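# Carry glass beaker from door-side rack to window-side bench

## Task

Lift the beaker from the drying rack on the shelved bench by the door and set it upright, opening facing up, on the work top of the shelved bench by the window. It fails if the beaker ever touches the floor, if it breaks (a drop of more than a few centimetres or a hard knock can do that), or if the robot topples or is left leaning.

## Robot and tools

ROBOT. TidyBot++: a wheeled base 0.54 m long, 0.50 m wide and 0.38 m tall, carrying one seven-joint arm with a two-finger gripper. The shoulder sits 0.12 m ahead of the base centre, 0.68 m up. Segments: upper arm 0.42 m, forearm 0.31 m, hand 0.31 m to the hand point. The arm begins folded with the hand pointing down, reaching up to 0.08 m past the base front. A downward-pointing hand rises to about 0.94 m at most, and only near the base. Cameras: base_camera (fixed on the base) and wrist_camera (looks along the hand).

FRAMES. Base frame: origin on the floor below the base centre, x ahead, y to the left, z up, in metres. hand_pose and every "target" use this frame; hand_pose is the point between the finger pads, its z axis runs along the fingers and the fingers open along its y axis. Odometry frame: where the base frame was when the scene began. base_odometry counts wheel turns only, so slip looks like travel; heading is in radians, left positive, -3.142 to 3.142. base_tilt is in degrees, positive when leaning forward or right.

TOOL move. Every argument except cameras and blocking forms one action; its parts start together.
- base: an object of relative offsets from where the base is when the command starts, along its own axes. translate_m (metres, ahead positive, -2 to 2), strafe_m (metres, left positive, -2 to 2), rotate_rad (radians, counter-clockwise from above positive, -6.3 to 6.3). Translate and strafe together drive one straight line.
- joints: absolute angles by name. joint_1_rad (any angle; whole arm about vertical, positive is clockwise from above, the reverse of heading), joint_2_rad (shoulder, -2.249 to 2.249, 0 upright, positive leans forward), joint_3_rad (any angle, twist of upper arm), joint_4_rad (elbow, -2.579 to 2.579, 0 straight, negative bends forward when joint_3_rad is 3.14), joint_5_rad (any angle, forearm twist), joint_6_rad (wrist, -2.099 to 2.099), joint_7_rad (any angle, hand twist; pointing down, positive is counter-clockwise from above, 1.57 puts the fingers opening left/right), gripper_pos (0 open to 1 closed; pad gap about 85 x (1 - gripper_pos) mm). Any-angle joints take the short way, so send steps below half a turn.
- target: one list of seven numbers, an absolute hand pose in the base frame: x, y, z in metres then quaternion qw, qx, qy, qz. With target, joints may carry only gripper_pos.
- speeds: caps for this action only. translate_m or strafe_m 0.05 to 0.5 m/s (give just one for a combined move), rotate_rad 0.1 to 1.57 rad/s, gripper_pos 0.234 to 0.993 per second. The slowest gripper speed squeezes about 100 N, the default up to about 130 N.
- cameras: list of base_camera, wrist_camera or all; [] means none.
- blocking: true (default) returns when everything rests; false returns within about half a second while motion continues.
Unknown keys make a call invalid; out-of-range values get it refused, and a refusal or an unrequested stop cancels the rest of that reply's motion calls.

OTHER TOOLS. wait(seconds 0 to 10, cameras) lets time pass and returns the state; wait(0) shows an unblocked move as "earlier move". stop(cameras) brakes all running motions, which then report "stopped". zoom_image(camera, region [x0, y0, x1, y1] in image pixels, top-left origin, up to 504 x 504) enlarges the latest image of a camera. finished_scene(scene) ends the current scene, numbered as given; it cannot be undone and the result must hold without the robot.

RESULTS. "move" reads done or the worst status. base_status, joint_status and hand_status: done, moving, off_target (resting away from target, possibly still pushing), contact_stop, time_out (then the old target is dropped), not_followed (a check withheld the targets; "joint command not followed" or "pose unreachable", with "cause:" for self-collision). hand_status is done within 10 mm and 2 degrees. hand_target is where the joints' targets would put the hand. Gripper off_target means an object stopped the fingers at the shown reading; done at 1 means nothing held. motor_effort gives percent of maximum per motor, bracket = peak of last action. Motor temperatures are listed per joint; MOTOR HOT appears at 60 °C, and 75 °C causes an over-temperature stop where the arm sags and keys say limit_stop_at_motor_heat. "ARM HIT" and "torque_fault" mark hard hits; a torque fault freezes the arm and gripper for about 10 s. on_its_own lists uncommanded behaviour.

CORRECTIONS. Targets usually end within about 3 cm; add (wanted minus measured hand_pose) to the last target. For joints, send last command plus (wanted minus read). To hold still with a load, resend hand_target, not hand_pose, and never command a joint to its current reading while loaded. The arm sags under load and is not gravity-compensated for it. Settling on a surface shows as hand_pose no longer dropping while efforts shift slightly. Trust camera images over hand_pose, which can be off by a centimetre or two.

HAZARDS. The beaker is glass: lower it gently, never release it above the surface, never knock it against the rack or shelves. The arm does not avoid furniture and keeps pushing when blocked; don't drive or turn the base while the arm is caught on anything above about 0.6 m, and don't swing a stretched arm sideways or reach far from the fold over nearby furniture, or the robot may tip. Blocked bases push until they time out and may still read done. Avoid hard squeezing of a part still resting on something, fast swinging loads, and keeping the arm stretched long enough to overheat. A leaning robot recovers by retracting the arm or backing away.

Each tool is called after "Request:" as a command line: name --argument value for each argument, lists and objects as JSON in quotes; but a table of rows of numbers goes row by row, as --pt "numbers of a row", without its own name.

## Session

I'll start by looking at the current state of the scene.

Request:
move

Scene clock: 0.00 s.
Motor temperatures (°C): [31 35 32 33 34 36 38]
base_odometry: x=+0.000 y=+0.000 heading=+0.000
base_tilt: forward=+0.1 right=+0.0
base_status: not commanded
joint_positions: joint_1_rad=+0.009 joint_2_rad=-0.320 joint_3_rad=+3.141 joint_4_rad=-2.500 joint_5_rad=+0.047 joint_6_rad=-0.857 joint_7_rad=+1.608 gripper_pos=+0.000
joint_status: not commanded
motor_effort: joint_1_rad=+1 joint_2_rad=-2 joint_3_rad=+1 joint_4_rad=+12 joint_5_rad=+1 joint_6_rad=+0 joint_7_rad=-1
hand_pose: x=+0.2772 y=-0.0110 z=+0.5921 quat_wxyz=(+0.020, +0.998, +0.029, +0.052) (m; base frame)
hand_target: x=+0.2776 y=-0.0110 z=+0.5923 quat_wxyz=(+0.020, +0.998, +0.029, +0.052) (m; base frame)
hand_status: not commanded
pictures: base_camera, wrist_camera

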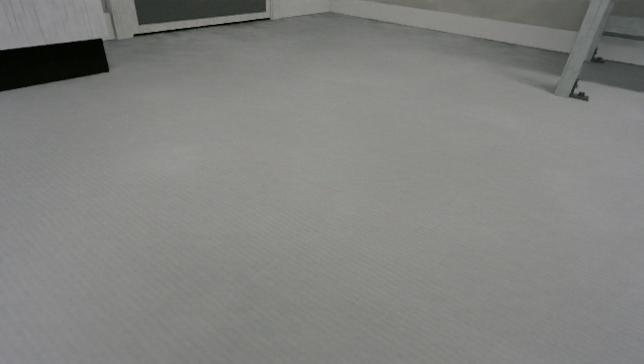

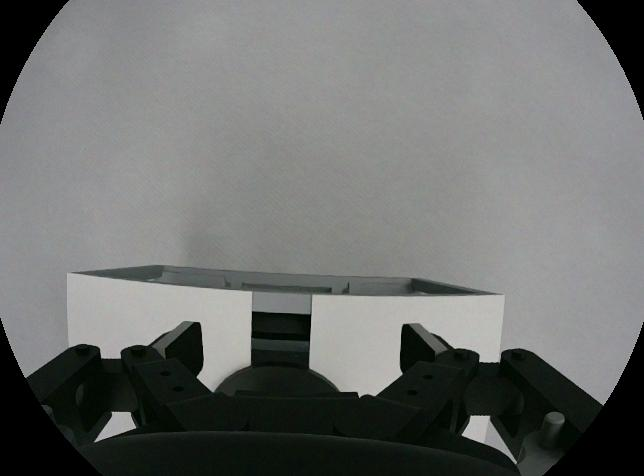

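Request:
move --joints '{"joint_6_rad": 0.55}' --cameras '["wrist_camera"]'

Scene clock: 8.87 s.
Motor temperatures (°C): [30 35 32 33 34 36 38]
move: done
base_odometry: x=+0.000 y=+0.000 heading=+0.000
base_tilt: forward=+0.2 right=+0.0
base_status: not commanded
joint_positions: joint_1_rad=+0.009 joint_2_rad=-0.320 joint_3_rad=+3.141 joint_4_rad=-2.500 joint_5_rad=+0.047 joint_6_rad=+0.513 joint_7_rad=+1.608 gripper_pos=+0.000
joint_status: all done
motor_effort: joint_1_rad=+0(1) joint_2_rad=-6(7) joint_3_rad=+1(1) joint_4_rad=+17(17) joint_5_rad=+1(1) joint_6_rad=+8(8) joint_7_rad=-1(3)
hand_pose: x=+0.5542 y=+0.0047 z=+0.8710 quat_wxyz=(+0.021, +0.740, +0.033, +0.672) (m; base frame)
hand_target: x=+0.5554 y=+0.0052 z=+0.8835 quat_wxyz=(+0.021, +0.727, +0.033, +0.686) (m; base frame)
hand_status: not commanded
pictures: wrist_camera
camera_calibration:
wrist_camera: T_world_to_cam=[[-0.0123356, -0.995637, 0.0924966, -0.0786542], [-0.11821, -0.0904029, -0.988865, 0.9777], [0.992912, -0.0231323, -0.116579, -0.314137], [0, 0, 0, 1]] pos_world=[0.426514, 0.0028092, 0.937467]

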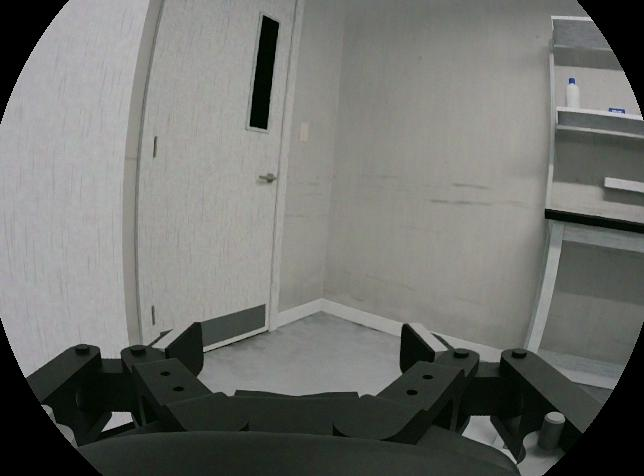

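Request:
move --joints '{"joint_1_rad": 0.7}' --cameras '["wrist_camera"]'

Request:
move --joints '{"joint_1_rad": 1.4}' --cameras '["wrist_camera"]'

Scene clock: 16.00 s.
Motor temperatures (°C): [30 34 31 33 34 36 38]
move: done
base_odometry: x=+0.000 y=+0.000 heading=+0.000
base_tilt: forward=+0.1 right=+0.0
base_status: not commanded
joint_positions: joint_1_rad=+0.676 joint_2_rad=-0.320 joint_3_rad=+3.141 joint_4_rad=-2.500 joint_5_rad=+0.047 joint_6_rad=+0.513 joint_7_rad=+1.608 gripper_pos=+0.000
joint_status: all done
motor_effort: joint_1_rad=+0(2) joint_2_rad=-6(7) joint_3_rad=+1(1) joint_4_rad=+17(18) joint_5_rad=+1(2) joint_6_rad=+8(8) joint_7_rad=-1(2)
hand_pose: x=+0.4637 y=-0.2656 z=+0.8710 quat_wxyz=(+0.239, +0.710, -0.211, +0.628) (m; base frame)
hand_target: x=+0.4586 y=-0.2741 z=+0.8835 quat_wxyz=(+0.252, +0.695, -0.215, +0.638) (m; base frame)
hand_status: not commanded
pictures: wrist_camera
camera_calibration:
wrist_camera: T_world_to_cam=[[-0.625827, -0.774458, 0.0924948, -0.00564675], [-0.148753, 0.00210201, -0.988872, 0.981334], [0.765646, -0.632621, -0.116518, -0.287147], [0, 0, 0, 1]] pos_world=[0.362295, -0.188092, 0.937478]

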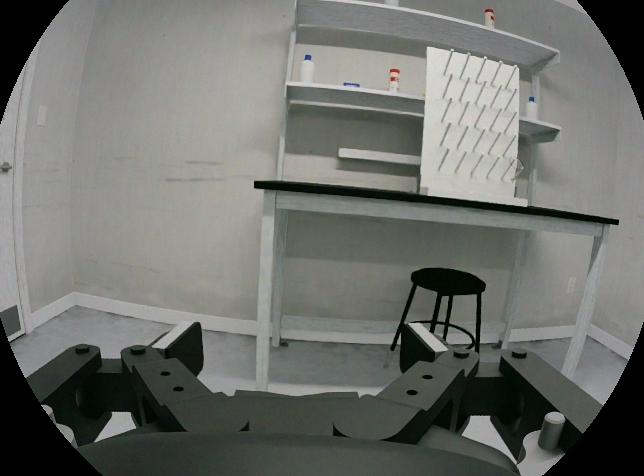

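Scene clock: 17.97 s.
Motor temperatures (°C): [30 34 31 33 34 36 38]
move: done
base_odometry: x=+0.000 y=+0.000 heading=+0.000
base_tilt: forward=+0.1 right=+0.0
base_status: not commanded
joint_positions: joint_1_rad=+1.376 joint_2_rad=-0.320 joint_3_rad=+3.141 joint_4_rad=-2.500 joint_5_rad=+0.047 joint_6_rad=+0.513 joint_7_rad=+1.608 gripper_pos=+0.000
joint_status: all done
motor_effort: joint_1_rad=+1(2) joint_2_rad=-6(7) joint_3_rad=+1(1) joint_4_rad=+16(17) joint_5_rad=+1(1) joint_6_rad=+8(8) joint_7_rad=-2(2)
hand_pose: x=+0.2116 y=-0.4252 z=+0.8710 quat_wxyz=(+0.440, +0.595, -0.441, +0.508) (m; base frame)
hand_target: x=+0.2021 y=-0.4285 z=+0.8835 quat_wxyz=(+0.455, +0.579, -0.440, +0.513) (m; base frame)
hand_status: not commanded
pictures: wrist_camera
camera_calibration:
wrist_camera: T_world_to_cam=[[-0.977584, -0.189142, 0.0924929, 0.0362145], [-0.112403, 0.0973808, -0.988879, 0.977007], [0.178031, -0.977109, -0.116458, -0.217277], [0, 0, 0, 1]] pos_world=[0.183903, -0.300595, 0.937489]

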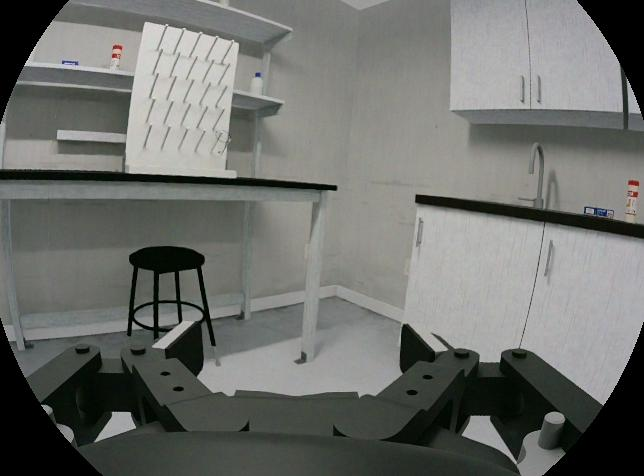

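Request:
move --joints '{"joint_1_rad": 2.1}' --cameras '["wrist_camera"]'

Request:
move --joints '{"joint_1_rad": 2.9}' --cameras '["wrist_camera"]'

Scene clock: 22.00 s.
Motor temperatures (°C): [30 34 31 33 34 36 38]
move: done
base_odometry: x=+0.000 y=+0.000 heading=+0.000
base_tilt: forward=+0.2 right=+0.0
base_status: not commanded
joint_positions: joint_1_rad=+2.076 joint_2_rad=-0.320 joint_3_rad=+3.141 joint_4_rad=-2.500 joint_5_rad=+0.047 joint_6_rad=+0.513 joint_7_rad=+1.608 gripper_pos=+0.000
joint_status: all done
motor_effort: joint_1_rad=+0(1) joint_2_rad=-7(7) joint_3_rad=+1(1) joint_4_rad=+17(18) joint_5_rad=+1(1) joint_6_rad=+8(8) joint_7_rad=-1(3)
hand_pose: x=-0.0841 y=-0.3849 z=+0.8710 quat_wxyz=(+0.588, +0.407, -0.619, +0.326) (m; base frame)
hand_target: x=-0.0934 y=-0.3813 z=+0.8835 quat_wxyz=(+0.604, +0.393, -0.612, +0.326) (m; base frame)
hand_status: not commanded
pictures: wrist_camera
camera_calibration:
wrist_camera: T_world_to_cam=[[-0.869562, 0.485085, 0.0924929, 0.0233598], [-0.0232408, 0.146892, -0.988879, 0.966397], [-0.493277, -0.862042, -0.116458, -0.137391], [0, 0, 0, 1]] pos_world=[-0.0249991, -0.271724, 0.937489]

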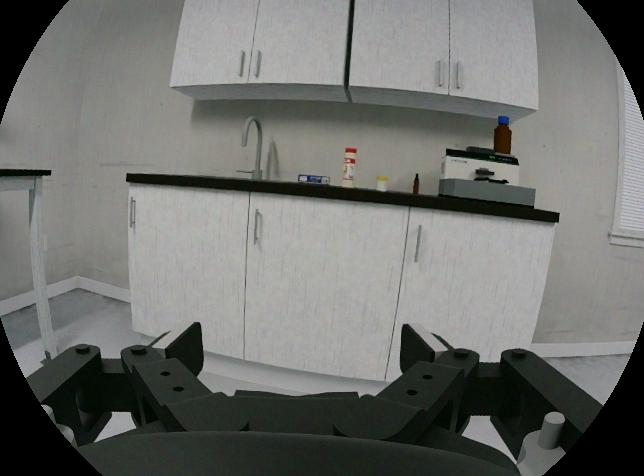

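Scene clock: 24.07 s.
Motor temperatures (°C): [30 34 31 33 34 36 38]
move: done
base_odometry: x=+0.000 y=+0.000 heading=+0.000
base_tilt: forward=+0.1 right=+0.0
base_status: not commanded
joint_positions: joint_1_rad=+2.876 joint_2_rad=-0.320 joint_3_rad=+3.141 joint_4_rad=-2.500 joint_5_rad=+0.047 joint_6_rad=+0.513 joint_7_rad=+1.608 gripper_pos=+0.000
joint_status: all done
motor_effort: joint_1_rad=+0(2) joint_2_rad=-7(7) joint_3_rad=+1(1) joint_4_rad=+17(18) joint_5_rad=+1(1) joint_6_rad=+8(8) joint_7_rad=-2(2)
hand_pose: x=-0.2986 y=-0.1224 z=+0.8710 quat_wxyz=(+0.668, +0.134, -0.728, +0.071) (m; base frame)
hand_target: x=-0.3025 y=-0.1132 z=+0.8835 quat_wxyz=(+0.683, +0.124, -0.717, +0.065) (m; base frame)
hand_status: not commanded
pictures: wrist_camera
camera_calibration:
wrist_camera: T_world_to_cam=[[-0.257901, 0.961734, 0.0924911, -0.0494258], [0.0891174, 0.119, -0.988887, 0.953025], [-0.962053, -0.246792, -0.116398, -0.0816619], [0, 0, 0, 1]] pos_world=[-0.176241, -0.0860293, 0.9375]

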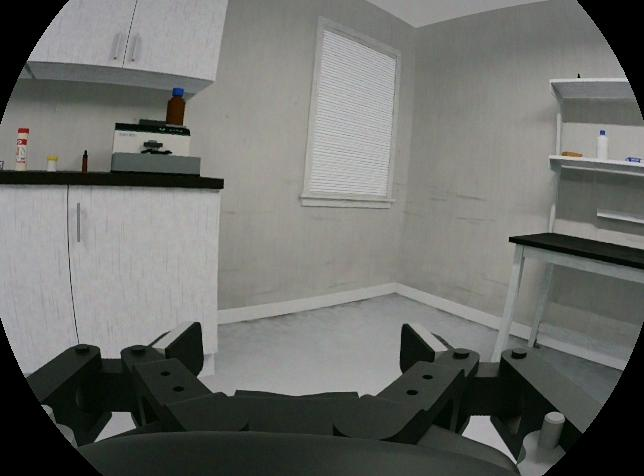

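Request:
move --joints '{"joint_1_rad": 3.6}' --cameras '["wrist_camera"]'

Request:
move --joints '{"joint_1_rad": 4.4}' --cameras '["wrist_camera"]'

Scene clock: 28.27 s.
Motor temperatures (°C): [30 34 31 33 34 36 38]
move: done
base_odometry: x=+0.000 y=+0.000 heading=+0.000
base_tilt: forward=+0.2 right=+0.0
base_status: not commanded
joint_positions: joint_1_rad=+3.576 joint_2_rad=-0.320 joint_3_rad=+3.141 joint_4_rad=-2.500 joint_5_rad=+0.047 joint_6_rad=+0.513 joint_7_rad=+1.608 gripper_pos=+0.000
joint_status: all done
motor_effort: joint_1_rad=+1(1) joint_2_rad=-7(7) joint_3_rad=+1(1) joint_4_rad=+16(17) joint_5_rad=+1(1) joint_6_rad=+8(8) joint_7_rad=-1(2)
hand_pose: x=-0.2793 y=+0.1754 z=+0.8710 quat_wxyz=(+0.652, -0.124, -0.730, -0.162) (m; base frame)
hand_target: x=-0.2763 y=+0.1849 z=+0.8835 quat_wxyz=(+0.664, -0.129, -0.716, -0.173) (m; base frame)
hand_status: not commanded
pictures: wrist_camera
camera_calibration:
wrist_camera: T_world_to_cam=[[0.422362, 0.901696, 0.0924911, -0.130377], [0.144825, 0.0335975, -0.988887, 0.946396], [-0.894783, 0.431064, -0.116398, -0.0896671], [0, 0, 0, 1]] pos_world=[-0.162228, 0.124416, 0.9375]

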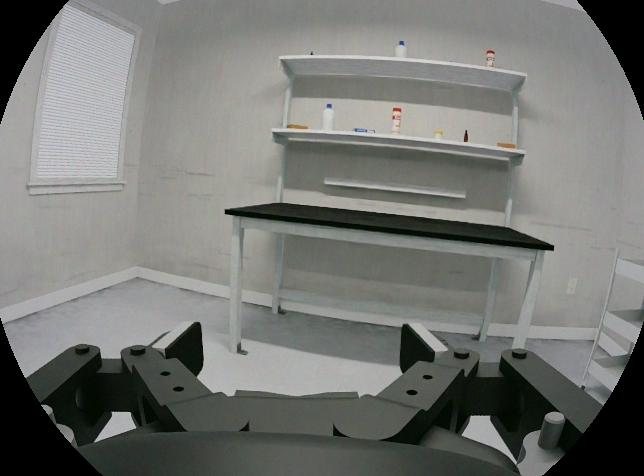

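Scene clock: 30.33 s.
Motor temperatures (°C): [30 34 31 33 34 36 38]
move: done
base_odometry: x=+0.000 y=+0.000 heading=+0.000
base_tilt: forward=+0.1 right=+0.0
base_status: not commanded
joint_positions: joint_1_rad=+4.376 joint_2_rad=-0.320 joint_3_rad=+3.141 joint_4_rad=-2.500 joint_5_rad=+0.047 joint_6_rad=+0.513 joint_7_rad=+1.608 gripper_pos=+0.000
joint_status: all done
motor_effort: joint_1_rad=+0(2) joint_2_rad=-7(7) joint_3_rad=+1(1) joint_4_rad=+16(17) joint_5_rad=+1(1) joint_6_rad=+8(8) joint_7_rad=-1(2)
hand_pose: x=-0.0327 y=+0.4079 z=+0.8710 quat_wxyz=(+0.538, -0.398, -0.624, -0.403) (m; base frame)
hand_target: x=-0.0238 y=+0.4124 z=+0.8835 quat_wxyz=(+0.544, -0.398, -0.609, -0.418) (m; base frame)
hand_status: not commanded
pictures: wrist_camera
camera_calibration:
wrist_camera: T_world_to_cam=[[0.941072, 0.325312, 0.0924911, -0.192104], [0.125008, -0.0804728, -0.988887, 0.948754], [-0.314254, 0.942176, -0.116398, -0.15875], [0, 0, 0, 1]] pos_world=[0.0122932, 0.288413, 0.9375]

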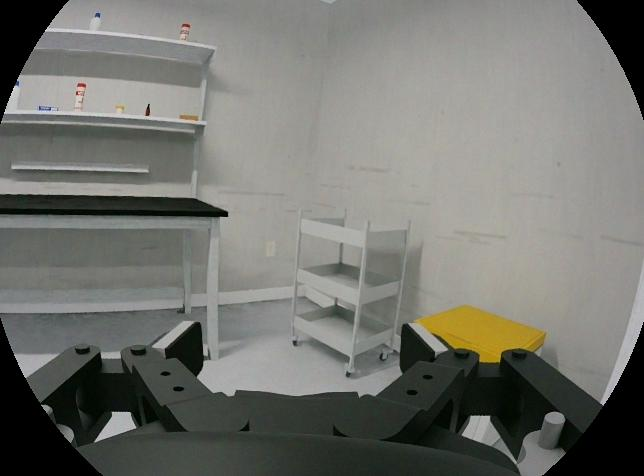

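Request:
move --joints '{"joint_1_rad": 5.2}' --cameras '["wrist_camera"]'

Scene clock: 34.17 s.
Motor temperatures (°C): [30 34 31 33 34 36 38]
move: done
base_odometry: x=+0.000 y=+0.000 heading=+0.000
base_tilt: forward=+0.1 right=+0.0
base_status: not commanded
joint_positions: joint_1_rad=+5.176 joint_2_rad=-0.320 joint_3_rad=+3.141 joint_4_rad=-2.500 joint_5_rad=+0.047 joint_6_rad=+0.513 joint_7_rad=+1.608 gripper_pos=+0.000
joint_status: all done
motor_effort: joint_1_rad=+1(2) joint_2_rad=-7(7) joint_3_rad=+0(1) joint_4_rad=+17(18) joint_5_rad=+0(1) joint_6_rad=+8(8) joint_7_rad=-1(2)
hand_pose: x=+0.3059 y=+0.3930 z=+0.8710 quat_wxyz=(+0.338, -0.610, -0.420, -0.581) (m; base frame)
hand_target: x=+0.3154 y=+0.3898 z=+0.8835 quat_wxyz=(+0.339, -0.604, -0.406, -0.597) (m; base frame)
hand_status: not commanded
pictures: wrist_camera
camera_calibration:
wrist_camera: T_world_to_cam=[[0.889, -0.448469, 0.0924893, -0.185905], [0.0293875, -0.145688, -0.988894, 0.960132], [0.456963, 0.881845, -0.116337, -0.25058], [0, 0, 0, 1]] pos_world=[0.251559, 0.27748, 0.937511]

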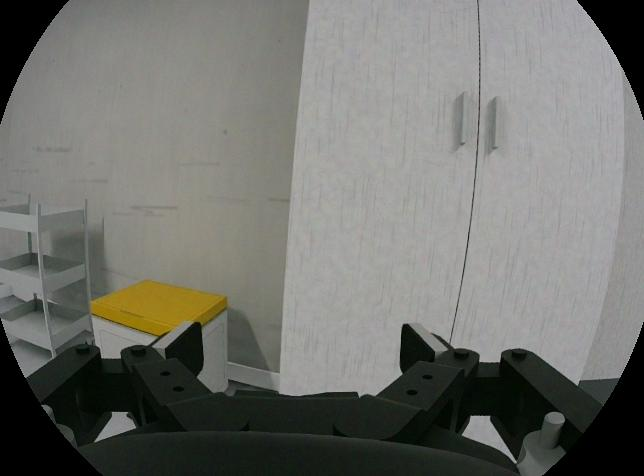

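Request:
move --base '{"rotate_rad": -0.648}' --joints '{"joint_1_rad": 0.0}' --cameras '["wrist_camera"]'

Scene clock: 84.27 s.
Motor temperatures (°C): [30 33 30 33 34 36 38]
move: done
base_odometry: x=+0.000 y=+0.000 heading=-0.648
base_tilt: forward=+0.1 right=+0.0
base_status: done
joint_positions: joint_1_rad=+6.259 joint_2_rad=-0.320 joint_3_rad=+3.141 joint_4_rad=-2.500 joint_5_rad=+0.047 joint_6_rad=+0.513 joint_7_rad=+1.608 gripper_pos=+0.000
joint_status: all done
motor_effort: joint_1_rad=+0(2) joint_2_rad=-6(7) joint_3_rad=+1(2) joint_4_rad=+17(17) joint_5_rad=+1(2) joint_6_rad=+8(8) joint_7_rad=-1(2)
hand_pose: x=+0.5538 y=+0.0189 z=+0.8711 quat_wxyz=(-0.010, -0.739, -0.045, -0.672) (m; base frame)
hand_target: x=+0.5554 y=+0.0091 z=+0.8835 quat_wxyz=(-0.018, -0.727, -0.037, -0.686) (m; base frame)
hand_status: not commanded
pictures: wrist_camera
camera_calibration:
wrist_camera: T_world_to_cam=[[0.0201846, -0.995517, 0.0924064, -0.0824554], [-0.114651, -0.0941203, -0.988937, 0.977273], [0.993201, 0.00936681, -0.116036, -0.314671], [0, 0, 0, 1]] pos_world=[0.42624, 0.012843, 0.937568]

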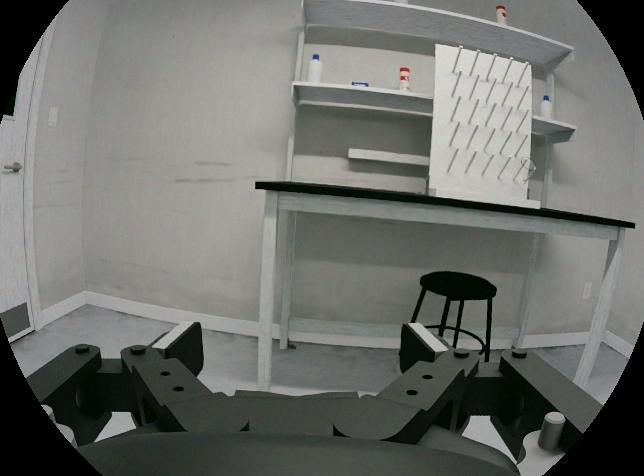

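Request:
zoom_image --camera "wrist_camera" --region '[420, 30, 580, 220]'

Scaled by 2.653.

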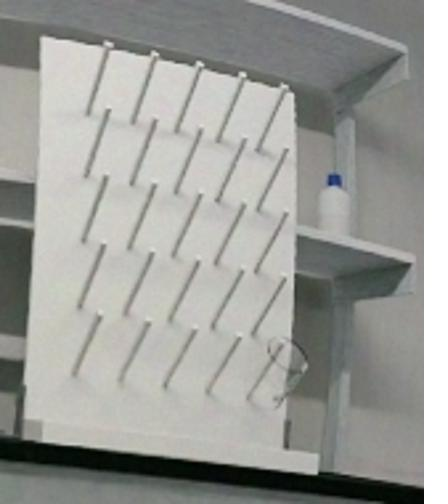

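Request:
move --base '{"translate_m": 0.6, "strafe_m": -0.78}' --joints '{"joint_1_rad": 0.03, "joint_2_rad": -0.32, "joint_4_rad": -1.82, "joint_6_rad": -0.07, "joint_5_rad": 0.0, "joint_7_rad": 1.57, "joint_3_rad": 3.14}'

Scene clock: 94.47 s.
Motor temperatures (°C): [30 33 30 33 34 36 38]
move: done
base_odometry: x=+0.008 y=-0.984 heading=-0.648
base_tilt: forward=+0.1 right=+0.0
base_status: done
joint_positions: joint_1_rad=+6.291 joint_2_rad=-0.320 joint_3_rad=+3.141 joint_4_rad=-1.850 joint_5_rad=+0.047 joint_6_rad=-0.014 joint_7_rad=+1.608 gripper_pos=+0.000
joint_status: all done
motor_effort: joint_1_rad=-1(2) joint_2_rad=-9(11) joint_3_rad=+1(3) joint_4_rad=+20(21) joint_5_rad=+1(2) joint_6_rad=+8(9) joint_7_rad=+0(4)
hand_pose: x=+0.6120 y=-0.0028 z=+1.1026 quat_wxyz=(-0.033, -0.697, -0.026, -0.716) (m; base frame)
hand_target: x=+0.6113 y=-0.0125 z=+1.1037 quat_wxyz=(-0.010, -0.707, +0.010, -0.707) (m; base frame)
hand_status: not commanded
pictures: base_camera, wrist_camera
camera_calibration:
wrist_camera: T_world_to_cam=[[-0.0467356, -0.994228, 0.096573, -0.090298], [0.00345545, -0.096839, -0.995294, 1.14553], [0.998901, -0.0461819, 0.00796133, -0.485771], [0, 0, 0, 1]] pos_world=[0.477059, -0.00127893, 1.15272]

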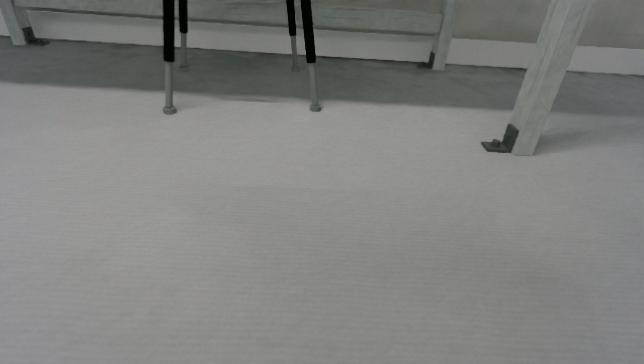

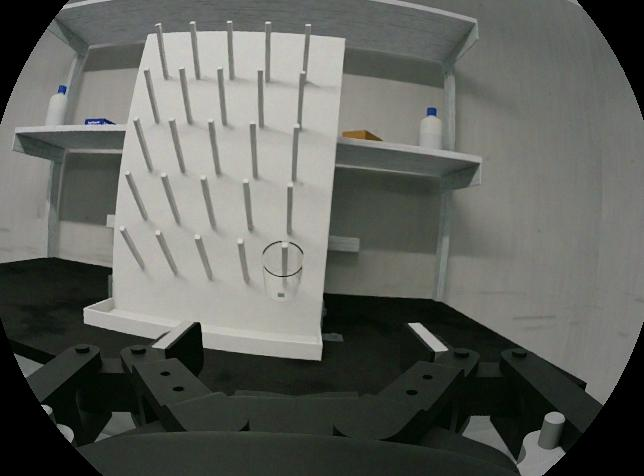

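Request:
zoom_image --camera "wrist_camera" --region '[220, 210, 350, 320]'

Scaled by 3.877.

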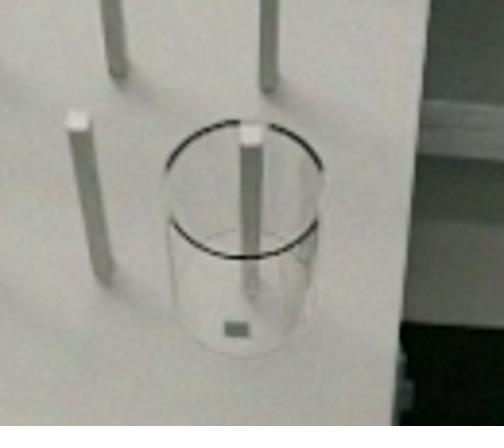

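Request:
move --base '{"translate_m": 0.25}'

Scene clock: 212.03 s.
Motor temperatures (°C): [30 32 29 34 34 36 38]
move: done
base_odometry: x=+0.207 y=-1.135 heading=-0.649
base_tilt: forward=+0.2 right=+0.0
base_status: done
joint_positions: joint_1_rad=+6.292 joint_2_rad=-0.311 joint_3_rad=+3.141 joint_4_rad=-1.848 joint_5_rad=+0.047 joint_6_rad=-0.017 joint_7_rad=+1.608 gripper_pos=+0.000
joint_status: not commanded
motor_effort: joint_1_rad=+0(1) joint_2_rad=-10(13) joint_3_rad=+1(1) joint_4_rad=+20(20) joint_5_rad=+1(1) joint_6_rad=+8(9) joint_7_rad=-1(2)
hand_pose: x=+0.6157 y=-0.0030 z=+1.0982 quat_wxyz=(-0.033, -0.701, -0.026, -0.712) (m; base frame)
hand_target: x=+0.6113 y=-0.0125 z=+1.1037 quat_wxyz=(-0.010, -0.707, +0.010, -0.707) (m; base frame)
hand_status: not commanded
pictures: base_camera, wrist_camera
camera_calibration:
wrist_camera: T_world_to_cam=[[-0.0460408, -0.994222, 0.0969671, -0.0907205], [-0.00700406, -0.0967463, -0.995284, 1.14754], [0.998915, -0.0465028, -0.00250932, -0.477981], [0, 0, 0, 1]] pos_world=[0.481323, -0.00140382, 1.14972]

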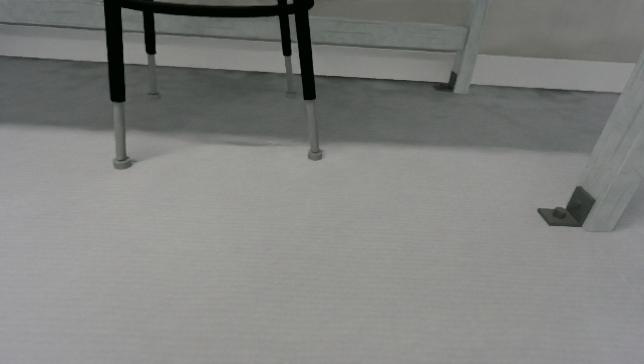

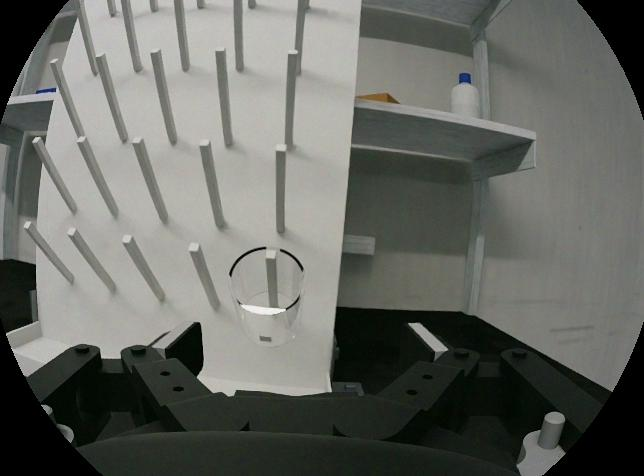

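Request:
zoom_image --camera "wrist_camera" --region '[200, 225, 350, 365]'

Scaled by 3.360.

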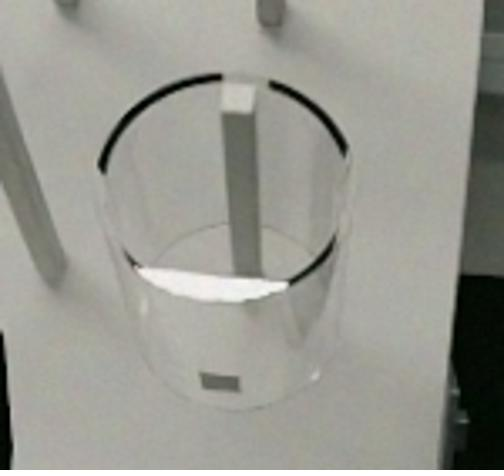

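Request:
move --joints '{"joint_1_rad": 1.3}' --cameras '["wrist_camera"]'

Scene clock: 253.97 s.
Motor temperatures (°C): [30 32 28 34 34 36 38]
move: done
base_odometry: x=+0.207 y=-1.135 heading=-0.649
base_tilt: forward=+0.1 right=+0.0
base_status: not commanded
joint_positions: joint_1_rad=+7.560 joint_2_rad=-0.311 joint_3_rad=+3.142 joint_4_rad=-1.848 joint_5_rad=+0.047 joint_6_rad=-0.017 joint_7_rad=+1.608 gripper_pos=+0.000
joint_status: all done
motor_effort: joint_1_rad=+0(2) joint_2_rad=-9(10) joint_3_rad=+0(2) joint_4_rad=+20(20) joint_5_rad=+0(1) joint_6_rad=+8(8) joint_7_rad=-1(2)
hand_pose: x=+0.2639 y=-0.4751 z=+1.0982 quat_wxyz=(-0.449, -0.580, +0.394, -0.554) (m; base frame)
hand_target: x=+0.2530 y=-0.4739 z=+1.1037 quat_wxyz=(-0.428, -0.563, +0.427, -0.564) (m; base frame)
hand_status: not commanded
pictures: wrist_camera
camera_calibration:
wrist_camera: T_world_to_cam=[[-0.962902, -0.251837, 0.0969402, 0.0184043], [-0.0944236, -0.0220885, -0.995287, 1.15794], [0.252792, -0.967518, -0.00251035, -0.389192], [0, 0, 0, 1]] pos_world=[0.225443, -0.346338, 1.14972]

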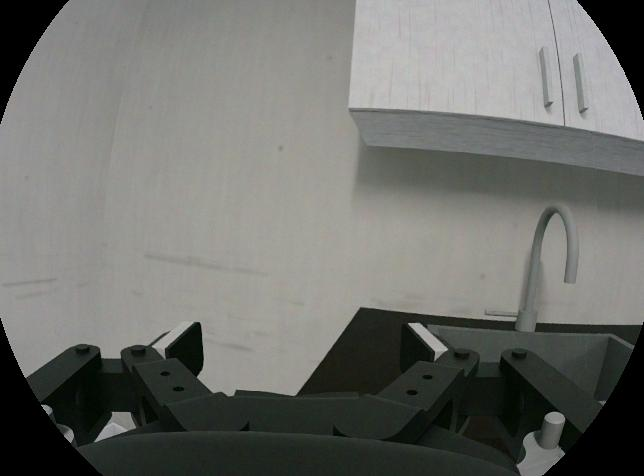

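Request:
move --base '{"translate_m": -0.10, "strafe_m": -0.27}' --joints '{"joint_1_rad": 0.2}' --cameras '["base_camera"]'

Request:
move --joints '{"joint_1_rad": 0.2, "joint_2_rad": 0.457, "joint_3_rad": 3.1416, "joint_4_rad": -1.119, "joint_5_rad": -1.57, "joint_6_rad": -1.771, "joint_7_rad": 0.843}'

Scene clock: 295.27 s.
Motor temperatures (°C): [30 32 28 34 34 36 38]
move: done
base_odometry: x=-0.036 y=-1.290 heading=-0.648
base_tilt: forward=+0.1 right=+0.0
base_status: done
joint_positions: joint_1_rad=+6.506 joint_2_rad=-0.313 joint_3_rad=+3.144 joint_4_rad=-1.847 joint_5_rad=+0.047 joint_6_rad=-0.018 joint_7_rad=+1.608 gripper_pos=+0.000
joint_status: all done
motor_effort: joint_1_rad=+1(2) joint_2_rad=-10(13) joint_3_rad=+0(2) joint_4_rad=+19(21) joint_5_rad=+1(1) joint_6_rad=+8(9) joint_7_rad=-1(2)
hand_pose: x=+0.6026 y=-0.1101 z=+1.0991 quat_wxyz=(-0.110, -0.699, +0.050, -0.705) (m; base frame)
hand_target: x=+0.6021 y=-0.0956 z=+1.1037 quat_wxyz=(-0.070, -0.703, +0.070, -0.704) (m; base frame)
hand_status: not commanded
pictures: base_camera

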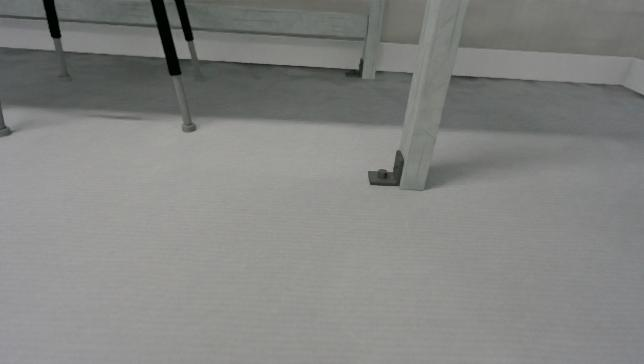

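Scene clock: 297.93 s.
Motor temperatures (°C): [30 32 28 34 34 36 38]
move: done
base_odometry: x=-0.036 y=-1.290 heading=-0.648
base_tilt: forward=+0.2 right=+0.0
base_status: not commanded
joint_positions: joint_1_rad=+6.504 joint_2_rad=+0.441 joint_3_rad=+3.144 joint_4_rad=-1.147 joint_5_rad=-1.490 joint_6_rad=-1.728 joint_7_rad=+0.910 gripper_pos=+0.000
joint_status: all done
motor_effort: joint_1_rad=+0(2) joint_2_rad=-27(29) joint_3_rad=-2(3) joint_4_rad=+15(21) joint_5_rad=-8(8) joint_6_rad=-2(9) joint_7_rad=-1(3)
hand_pose: x=+0.6209 y=+0.2019 z=+1.0328 quat_wxyz=(+0.646, -0.683, +0.271, +0.210) (m; base frame)
hand_target: x=+0.6092 y=+0.2129 z=+1.0582 quat_wxyz=(+0.660, -0.660, +0.253, +0.254) (m; base frame)
hand_status: not commanded
pictures: base_camera, wrist_camera
camera_calibration:
wrist_camera: T_world_to_cam=[[-0.631183, -0.056329, -0.773586, 1.1926], [-0.775282, 0.0758538, 0.627044, -0.131046], [0.0233587, 0.995527, -0.0915485, 0.0134697], [0, 0, 0, 1]] pos_world=[0.650837, 0.0637088, 1.00598]

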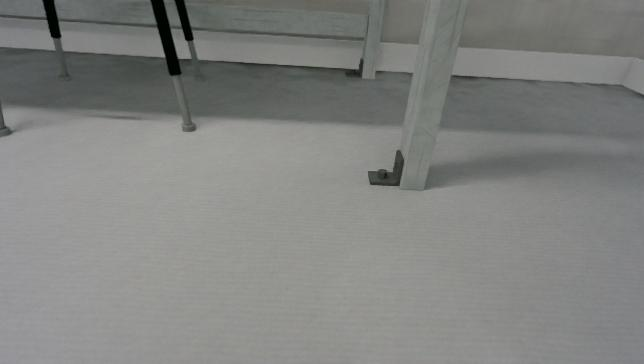

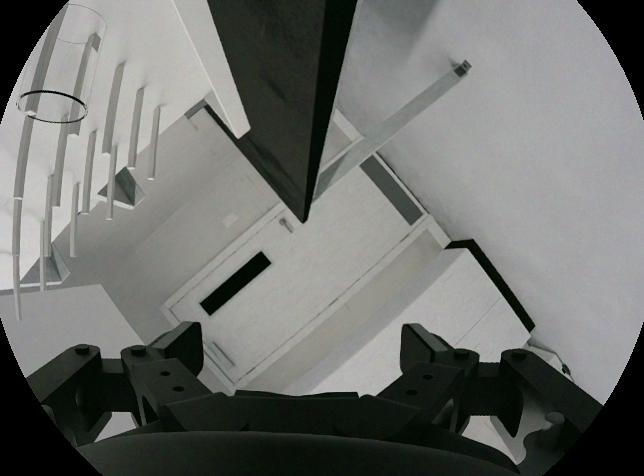

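Request:
move --base '{"translate_m": 0.24}' --speeds '{"translate_m": 0.2}'

Scene clock: 309.87 s.
Motor temperatures (°C): [30 32 28 34 34 36 38]
move: done
base_odometry: x=+0.156 y=-1.435 heading=-0.648
base_tilt: forward=+0.2 right=+0.0
base_status: done
joint_positions: joint_1_rad=+6.503 joint_2_rad=+0.452 joint_3_rad=+3.144 joint_4_rad=-1.144 joint_5_rad=-1.494 joint_6_rad=-1.736 joint_7_rad=+0.908 gripper_pos=+0.000
joint_status: not commanded
motor_effort: joint_1_rad=+0(2) joint_2_rad=-28(30) joint_3_rad=-2(2) joint_4_rad=+14(15) joint_5_rad=-8(9) joint_6_rad=-2(3) joint_7_rad=-1(2)
hand_pose: x=+0.6220 y=+0.2015 z=+1.0303 quat_wxyz=(+0.646, -0.681, +0.270, +0.216) (m; base frame)
hand_target: x=+0.6092 y=+0.2129 z=+1.0582 quat_wxyz=(+0.660, -0.660, +0.253, +0.254) (m; base frame)
hand_status: not commanded
pictures: base_camera, wrist_camera
camera_calibration:
wrist_camera: T_world_to_cam=[[-0.637459, -0.056254, -0.768428, 1.18994], [-0.770344, 0.0655162, 0.634253, -0.136964], [0.0146652, 0.996265, -0.0850989, 0.0122456], [0, 0, 0, 1]] pos_world=[0.652847, 0.0637123, 1.00229]

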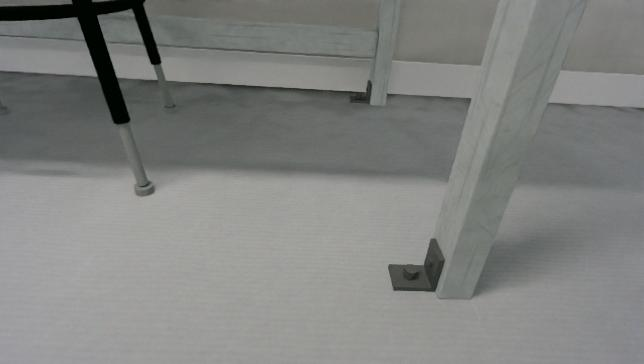

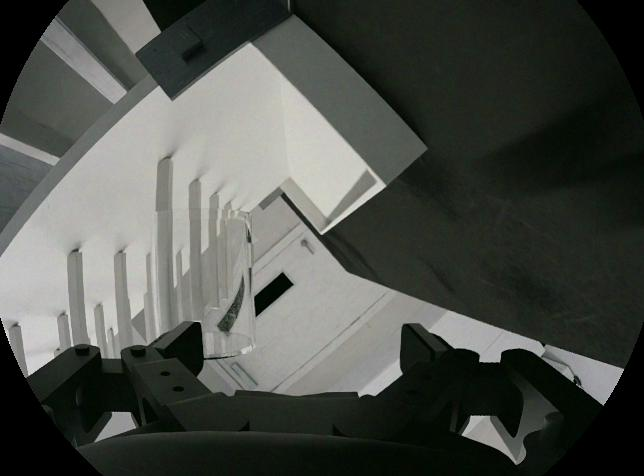

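Request:
zoom_image --camera "wrist_camera" --region '[60, 130, 320, 380]'

Scaled by 1.938.

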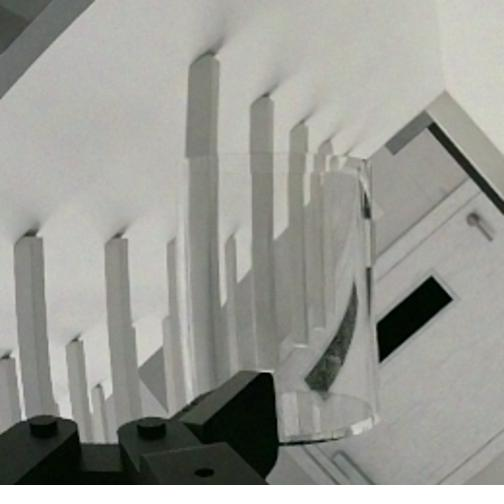

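Request:
move --joints '{"joint_1_rad": 0.18, "joint_2_rad": 0.463, "joint_3_rad": 3.139, "joint_4_rad": -1.026, "joint_5_rad": -1.659, "joint_6_rad": -1.805, "joint_7_rad": 0.745}' --cameras '["wrist_camera"]'

Scene clock: 350.63 s.
Motor temperatures (°C): [30 33 28 34 34 36 38]
move: done
base_odometry: x=+0.156 y=-1.435 heading=-0.648
base_tilt: forward=+0.2 right=-0.1
base_status: not commanded
joint_positions: joint_1_rad=+6.485 joint_2_rad=+0.452 joint_3_rad=+3.144 joint_4_rad=-1.048 joint_5_rad=-1.583 joint_6_rad=-1.765 joint_7_rad=+0.812 gripper_pos=+0.000
joint_status: all done
motor_effort: joint_1_rad=+0(1) joint_2_rad=-28(30) joint_3_rad=-2(3) joint_4_rad=+15(16) joint_5_rad=-8(9) joint_6_rad=-1(2) joint_7_rad=-1(2)
hand_pose: x=+0.6093 y=+0.2118 z=+1.0821 quat_wxyz=(+0.666, -0.666, +0.242, +0.235) (m; base frame)
hand_target: x=+0.5927 y=+0.2219 z=+1.1053 quat_wxyz=(+0.674, -0.646, +0.222, +0.281) (m; base frame)
hand_status: not commanded
pictures: wrist_camera
camera_calibration:
wrist_camera: T_world_to_cam=[[-0.623311, -0.0315419, -0.781338, 1.22233], [-0.781376, -0.0139609, 0.623905, -0.145518], [-0.0305873, 0.999405, -0.0159441, -0.0413336], [0, 0, 0, 1]] pos_world=[0.646923, 0.077832, 1.04518]

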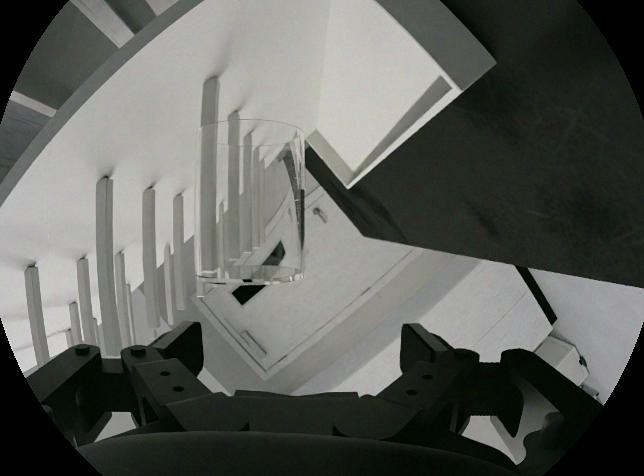

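Request:
move --base '{"translate_m": 0.0715}' --joints '{"joint_4_rad": -1.0974}' --speeds '{"translate_m": 0.1}' --cameras '["wrist_camera"]'

Scene clock: 379.03 s.
Motor temperatures (°C): [30 33 28 34 35 36 38]
move: done
base_odometry: x=+0.213 y=-1.479 heading=-0.649
base_tilt: forward=+0.2 right=+0.0
base_status: done
joint_positions: joint_1_rad=+6.485 joint_2_rad=+0.459 joint_3_rad=+3.144 joint_4_rad=-1.091 joint_5_rad=-1.585 joint_6_rad=-1.770 joint_7_rad=+0.810 gripper_pos=+0.000
joint_status: all done
motor_effort: joint_1_rad=+1(1) joint_2_rad=-28(30) joint_3_rad=-2(2) joint_4_rad=+14(15) joint_5_rad=-8(9) joint_6_rad=-1(2) joint_7_rad=-1(2)
hand_pose: x=+0.6110 y=+0.2113 z=+1.0688 quat_wxyz=(+0.663, -0.656, +0.255, +0.254) (m; base frame)
hand_target: x=+0.5953 y=+0.2214 z=+1.0882 quat_wxyz=(+0.670, -0.631, +0.244, +0.305) (m; base frame)
hand_status: not commanded
pictures: wrist_camera
camera_calibration:
wrist_camera: T_world_to_cam=[[-0.661659, -0.0255097, -0.749371, 1.20101], [-0.748961, -0.0249098, 0.662146, -0.194282], [-0.0355579, 0.999364, -0.00262397, -0.0521423], [0, 0, 0, 1]] pos_world=[0.647298, 0.0779071, 1.02851]

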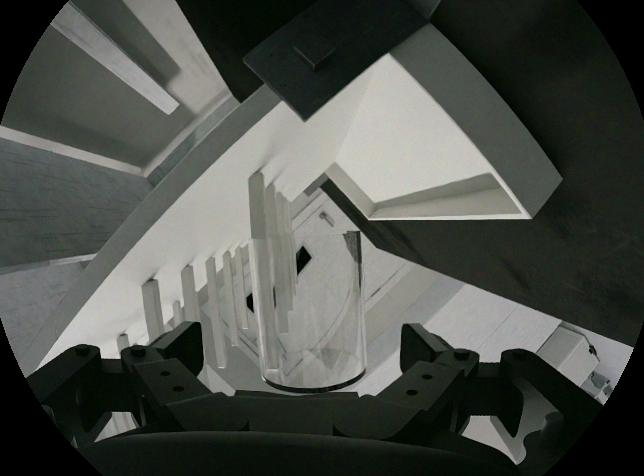

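Request:
zoom_image --camera "wrist_camera" --region '[200, 190, 420, 410]'

Scaled by 2.291.

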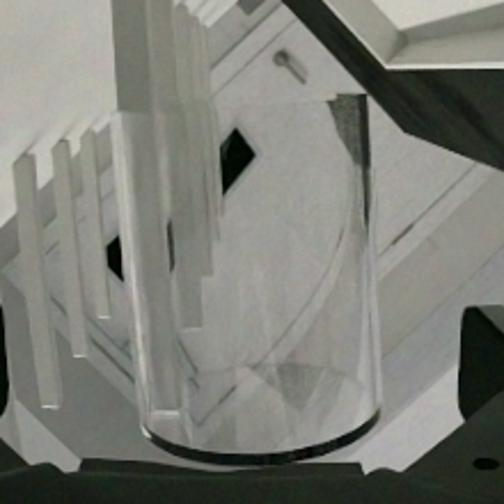

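Request:
move --joints '{"joint_7_rad": 0.94}' --cameras '["wrist_camera"]'

Scene clock: 410.33 s.
Motor temperatures (°C): [30 34 28 33 35 35 38]
move: done
base_odometry: x=+0.213 y=-1.479 heading=-0.649
base_tilt: forward=+0.1 right=+0.0
base_status: not commanded
joint_positions: joint_1_rad=+6.485 joint_2_rad=+0.459 joint_3_rad=+3.144 joint_4_rad=-1.091 joint_5_rad=-1.585 joint_6_rad=-1.770 joint_7_rad=+0.933 gripper_pos=+0.000
joint_status: all done
motor_effort: joint_1_rad=+0(1) joint_2_rad=-27(28) joint_3_rad=-2(2) joint_4_rad=+14(15) joint_5_rad=-8(8) joint_6_rad=-1(1) joint_7_rad=-1(2)
hand_pose: x=+0.6110 y=+0.2113 z=+1.0688 quat_wxyz=(+0.677, -0.671, +0.215, +0.213) (m; base frame)
hand_target: x=+0.5953 y=+0.2214 z=+1.0882 quat_wxyz=(+0.697, -0.652, +0.181, +0.238) (m; base frame)
hand_status: not commanded
pictures: wrist_camera
camera_calibration:
wrist_camera: T_world_to_cam=[[-0.564867, -0.0253297, -0.824793, 1.22244], [-0.824487, -0.0236828, 0.565384, -0.0449722], [-0.0338544, 0.999399, -0.00750638, -0.0479721], [0, 0, 0, 1]] pos_world=[0.651814, 0.0778423, 1.03333]

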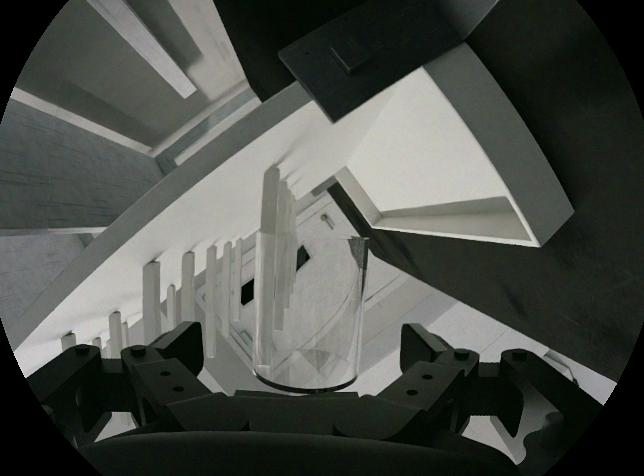

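Request:
move --joints '{"joint_7_rad": 0.803}' --cameras '["wrist_camera"]'

Request:
zoom_image --camera "wrist_camera" --region '[200, 190, 420, 410]'

Scene clock: 417.67 s.
Motor temperatures (°C): [30 34 28 33 35 35 38]
move: done
base_odometry: x=+0.213 y=-1.479 heading=-0.649
base_tilt: forward=+0.2 right=+0.0
base_status: not commanded
joint_positions: joint_1_rad=+6.485 joint_2_rad=+0.459 joint_3_rad=+3.144 joint_4_rad=-1.091 joint_5_rad=-1.585 joint_6_rad=-1.770 joint_7_rad=+0.822 gripper_pos=+0.000
joint_status: all done
motor_effort: joint_1_rad=+0(1) joint_2_rad=-28(28) joint_3_rad=-2(2) joint_4_rad=+14(15) joint_5_rad=-8(8) joint_6_rad=-1(1) joint_7_rad=-2(2)
hand_pose: x=+0.6110 y=+0.2113 z=+1.0688 quat_wxyz=(+0.665, -0.658, +0.251, +0.250) (m; base frame)
hand_target: x=+0.5953 y=+0.2214 z=+1.0882 quat_wxyz=(+0.679, -0.638, +0.225, +0.285) (m; base frame)
hand_status: not commanded
pictures: wrist_camera
camera_calibration:
wrist_camera: T_world_to_cam=[[-0.652673, -0.0254857, -0.757211, 1.2039], [-0.756811, -0.0247918, 0.653163, -0.17991], [-0.0354189, 0.999368, -0.00310692, -0.0517118], [0, 0, 0, 1]] pos_world=[0.647762, 0.0779009, 1.02895]

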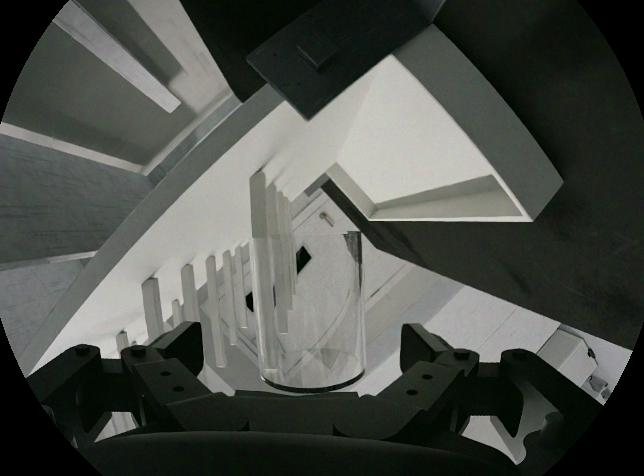

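Scaled by 2.291.

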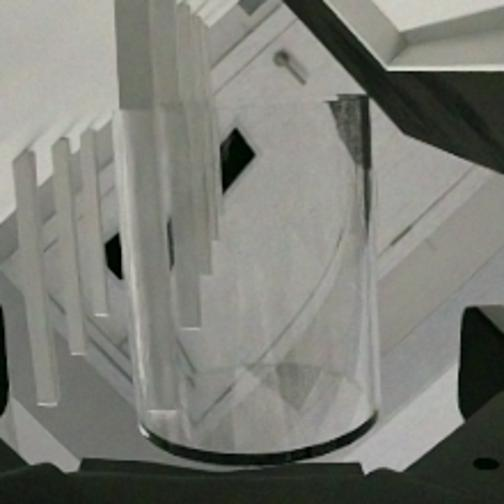

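Request:
move --base '{"strafe_m": 0.02}' --joints '{"joint_7_rad": 0.885}' --speeds '{"strafe_m": 0.05}' --cameras '["wrist_camera"]'

Request:
zoom_image --camera "wrist_camera" --region '[180, 190, 430, 440]'

Scene clock: 425.53 s.
Motor temperatures (°C): [30 34 28 33 35 35 38]
move: done
base_odometry: x=+0.225 y=-1.463 heading=-0.649
base_tilt: forward=+0.2 right=+0.0
base_status: done
joint_positions: joint_1_rad=+6.480 joint_2_rad=+0.459 joint_3_rad=+3.144 joint_4_rad=-1.091 joint_5_rad=-1.585 joint_6_rad=-1.770 joint_7_rad=+0.874 gripper_pos=+0.000
joint_status: all done
motor_effort: joint_1_rad=+0(3) joint_2_rad=-28(30) joint_3_rad=-2(3) joint_4_rad=+14(15) joint_5_rad=-8(8) joint_6_rad=-1(2) joint_7_rad=-1(2)
hand_pose: x=+0.6099 y=+0.2138 z=+1.0688 quat_wxyz=(+0.670, -0.664, +0.233, +0.235) (m; base frame)
hand_target: x=+0.5953 y=+0.2214 z=+1.0882 quat_wxyz=(+0.690, -0.647, +0.199, +0.257) (m; base frame)
hand_status: not commanded
pictures: wrist_camera
camera_calibration:
wrist_camera: T_world_to_cam=[[-0.612535, -0.0284747, -0.78993, 1.21439], [-0.789435, -0.0284208, 0.613176, -0.117295], [-0.0399104, 0.99919, -0.00507017, -0.0493612], [0, 0, 0, 1]] pos_world=[0.649291, 0.080567, 1.03096]

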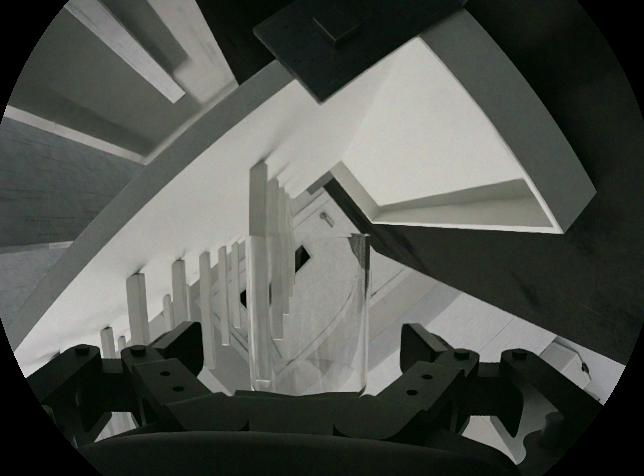

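Scaled by 2.016.

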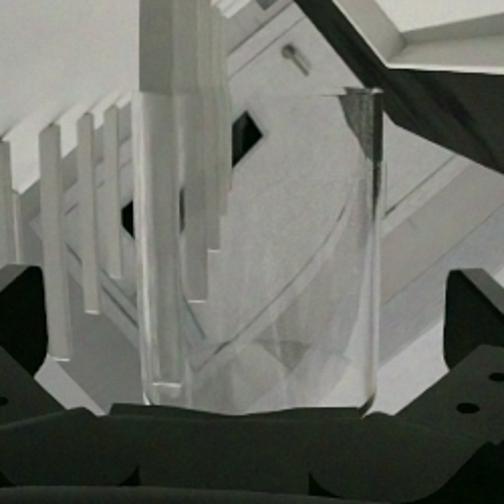

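Request:
move --base '{"strafe_m": 0.067}' --speeds '{"strafe_m": 0.06}' --cameras '["wrist_camera"]'

Request:
zoom_image --camera "wrist_camera" --region '[150, 190, 460, 476]'

Scene clock: 432.87 s.
Motor temperatures (°C): [30 34 28 33 35 35 38]
move: done
base_odometry: x=+0.266 y=-1.409 heading=-0.649
base_tilt: forward=+0.1 right=+0.0
base_status: done
joint_positions: joint_1_rad=+6.475 joint_2_rad=+0.459 joint_3_rad=+3.144 joint_4_rad=-1.091 joint_5_rad=-1.585 joint_6_rad=-1.770 joint_7_rad=+0.874 gripper_pos=+0.000
joint_status: not commanded
motor_effort: joint_1_rad=+1(3) joint_2_rad=-28(29) joint_3_rad=-2(3) joint_4_rad=+13(15) joint_5_rad=-8(8) joint_6_rad=-1(2) joint_7_rad=-1(2)
hand_pose: x=+0.6088 y=+0.2162 z=+1.0689 quat_wxyz=(+0.670, -0.665, +0.231, +0.236) (m; base frame)
hand_target: x=+0.5953 y=+0.2214 z=+1.0882 quat_wxyz=(+0.690, -0.647, +0.199, +0.257) (m; base frame)
hand_status: not commanded
pictures: wrist_camera
camera_calibration:
wrist_camera: T_world_to_cam=[[-0.612362, -0.0314704, -0.789951, 1.21439], [-0.789297, -0.0325043, 0.61315, -0.117292], [-0.0449729, 0.998976, -0.00493514, -0.0488733], [0, 0, 0, 1]] pos_world=[0.64887, 0.0832281, 1.03098]

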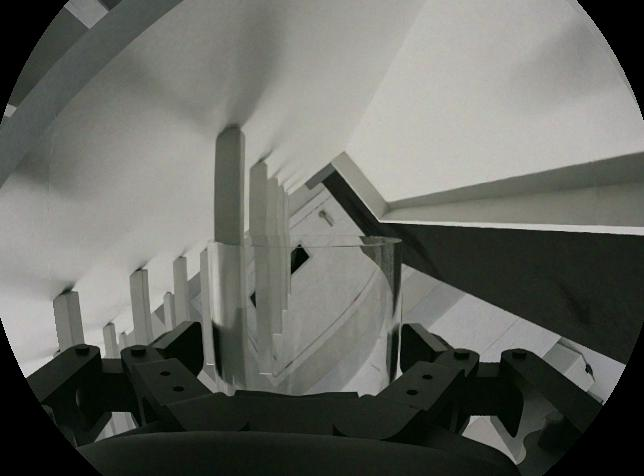

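Scaled by 1.626.

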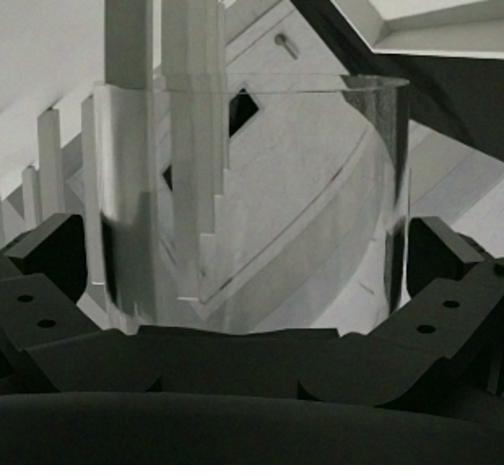

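Request:
zoom_image --camera "wrist_camera" --region '[350, 220, 470, 420]'

Request:
zoom_image --camera "wrist_camera" --region '[140, 220, 260, 420]'

Scaled by 2.520.

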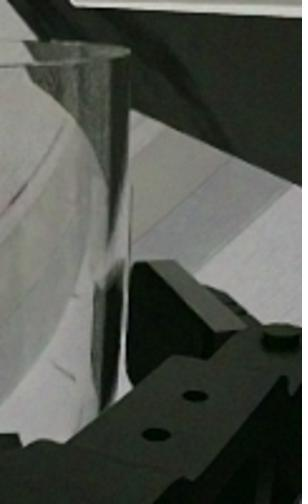

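Scaled by 2.520.

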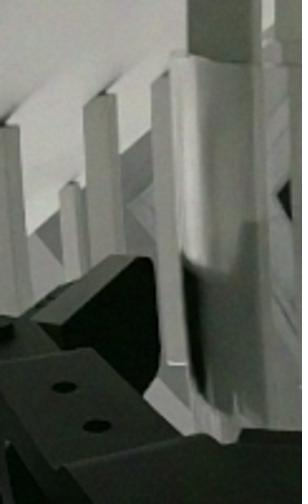

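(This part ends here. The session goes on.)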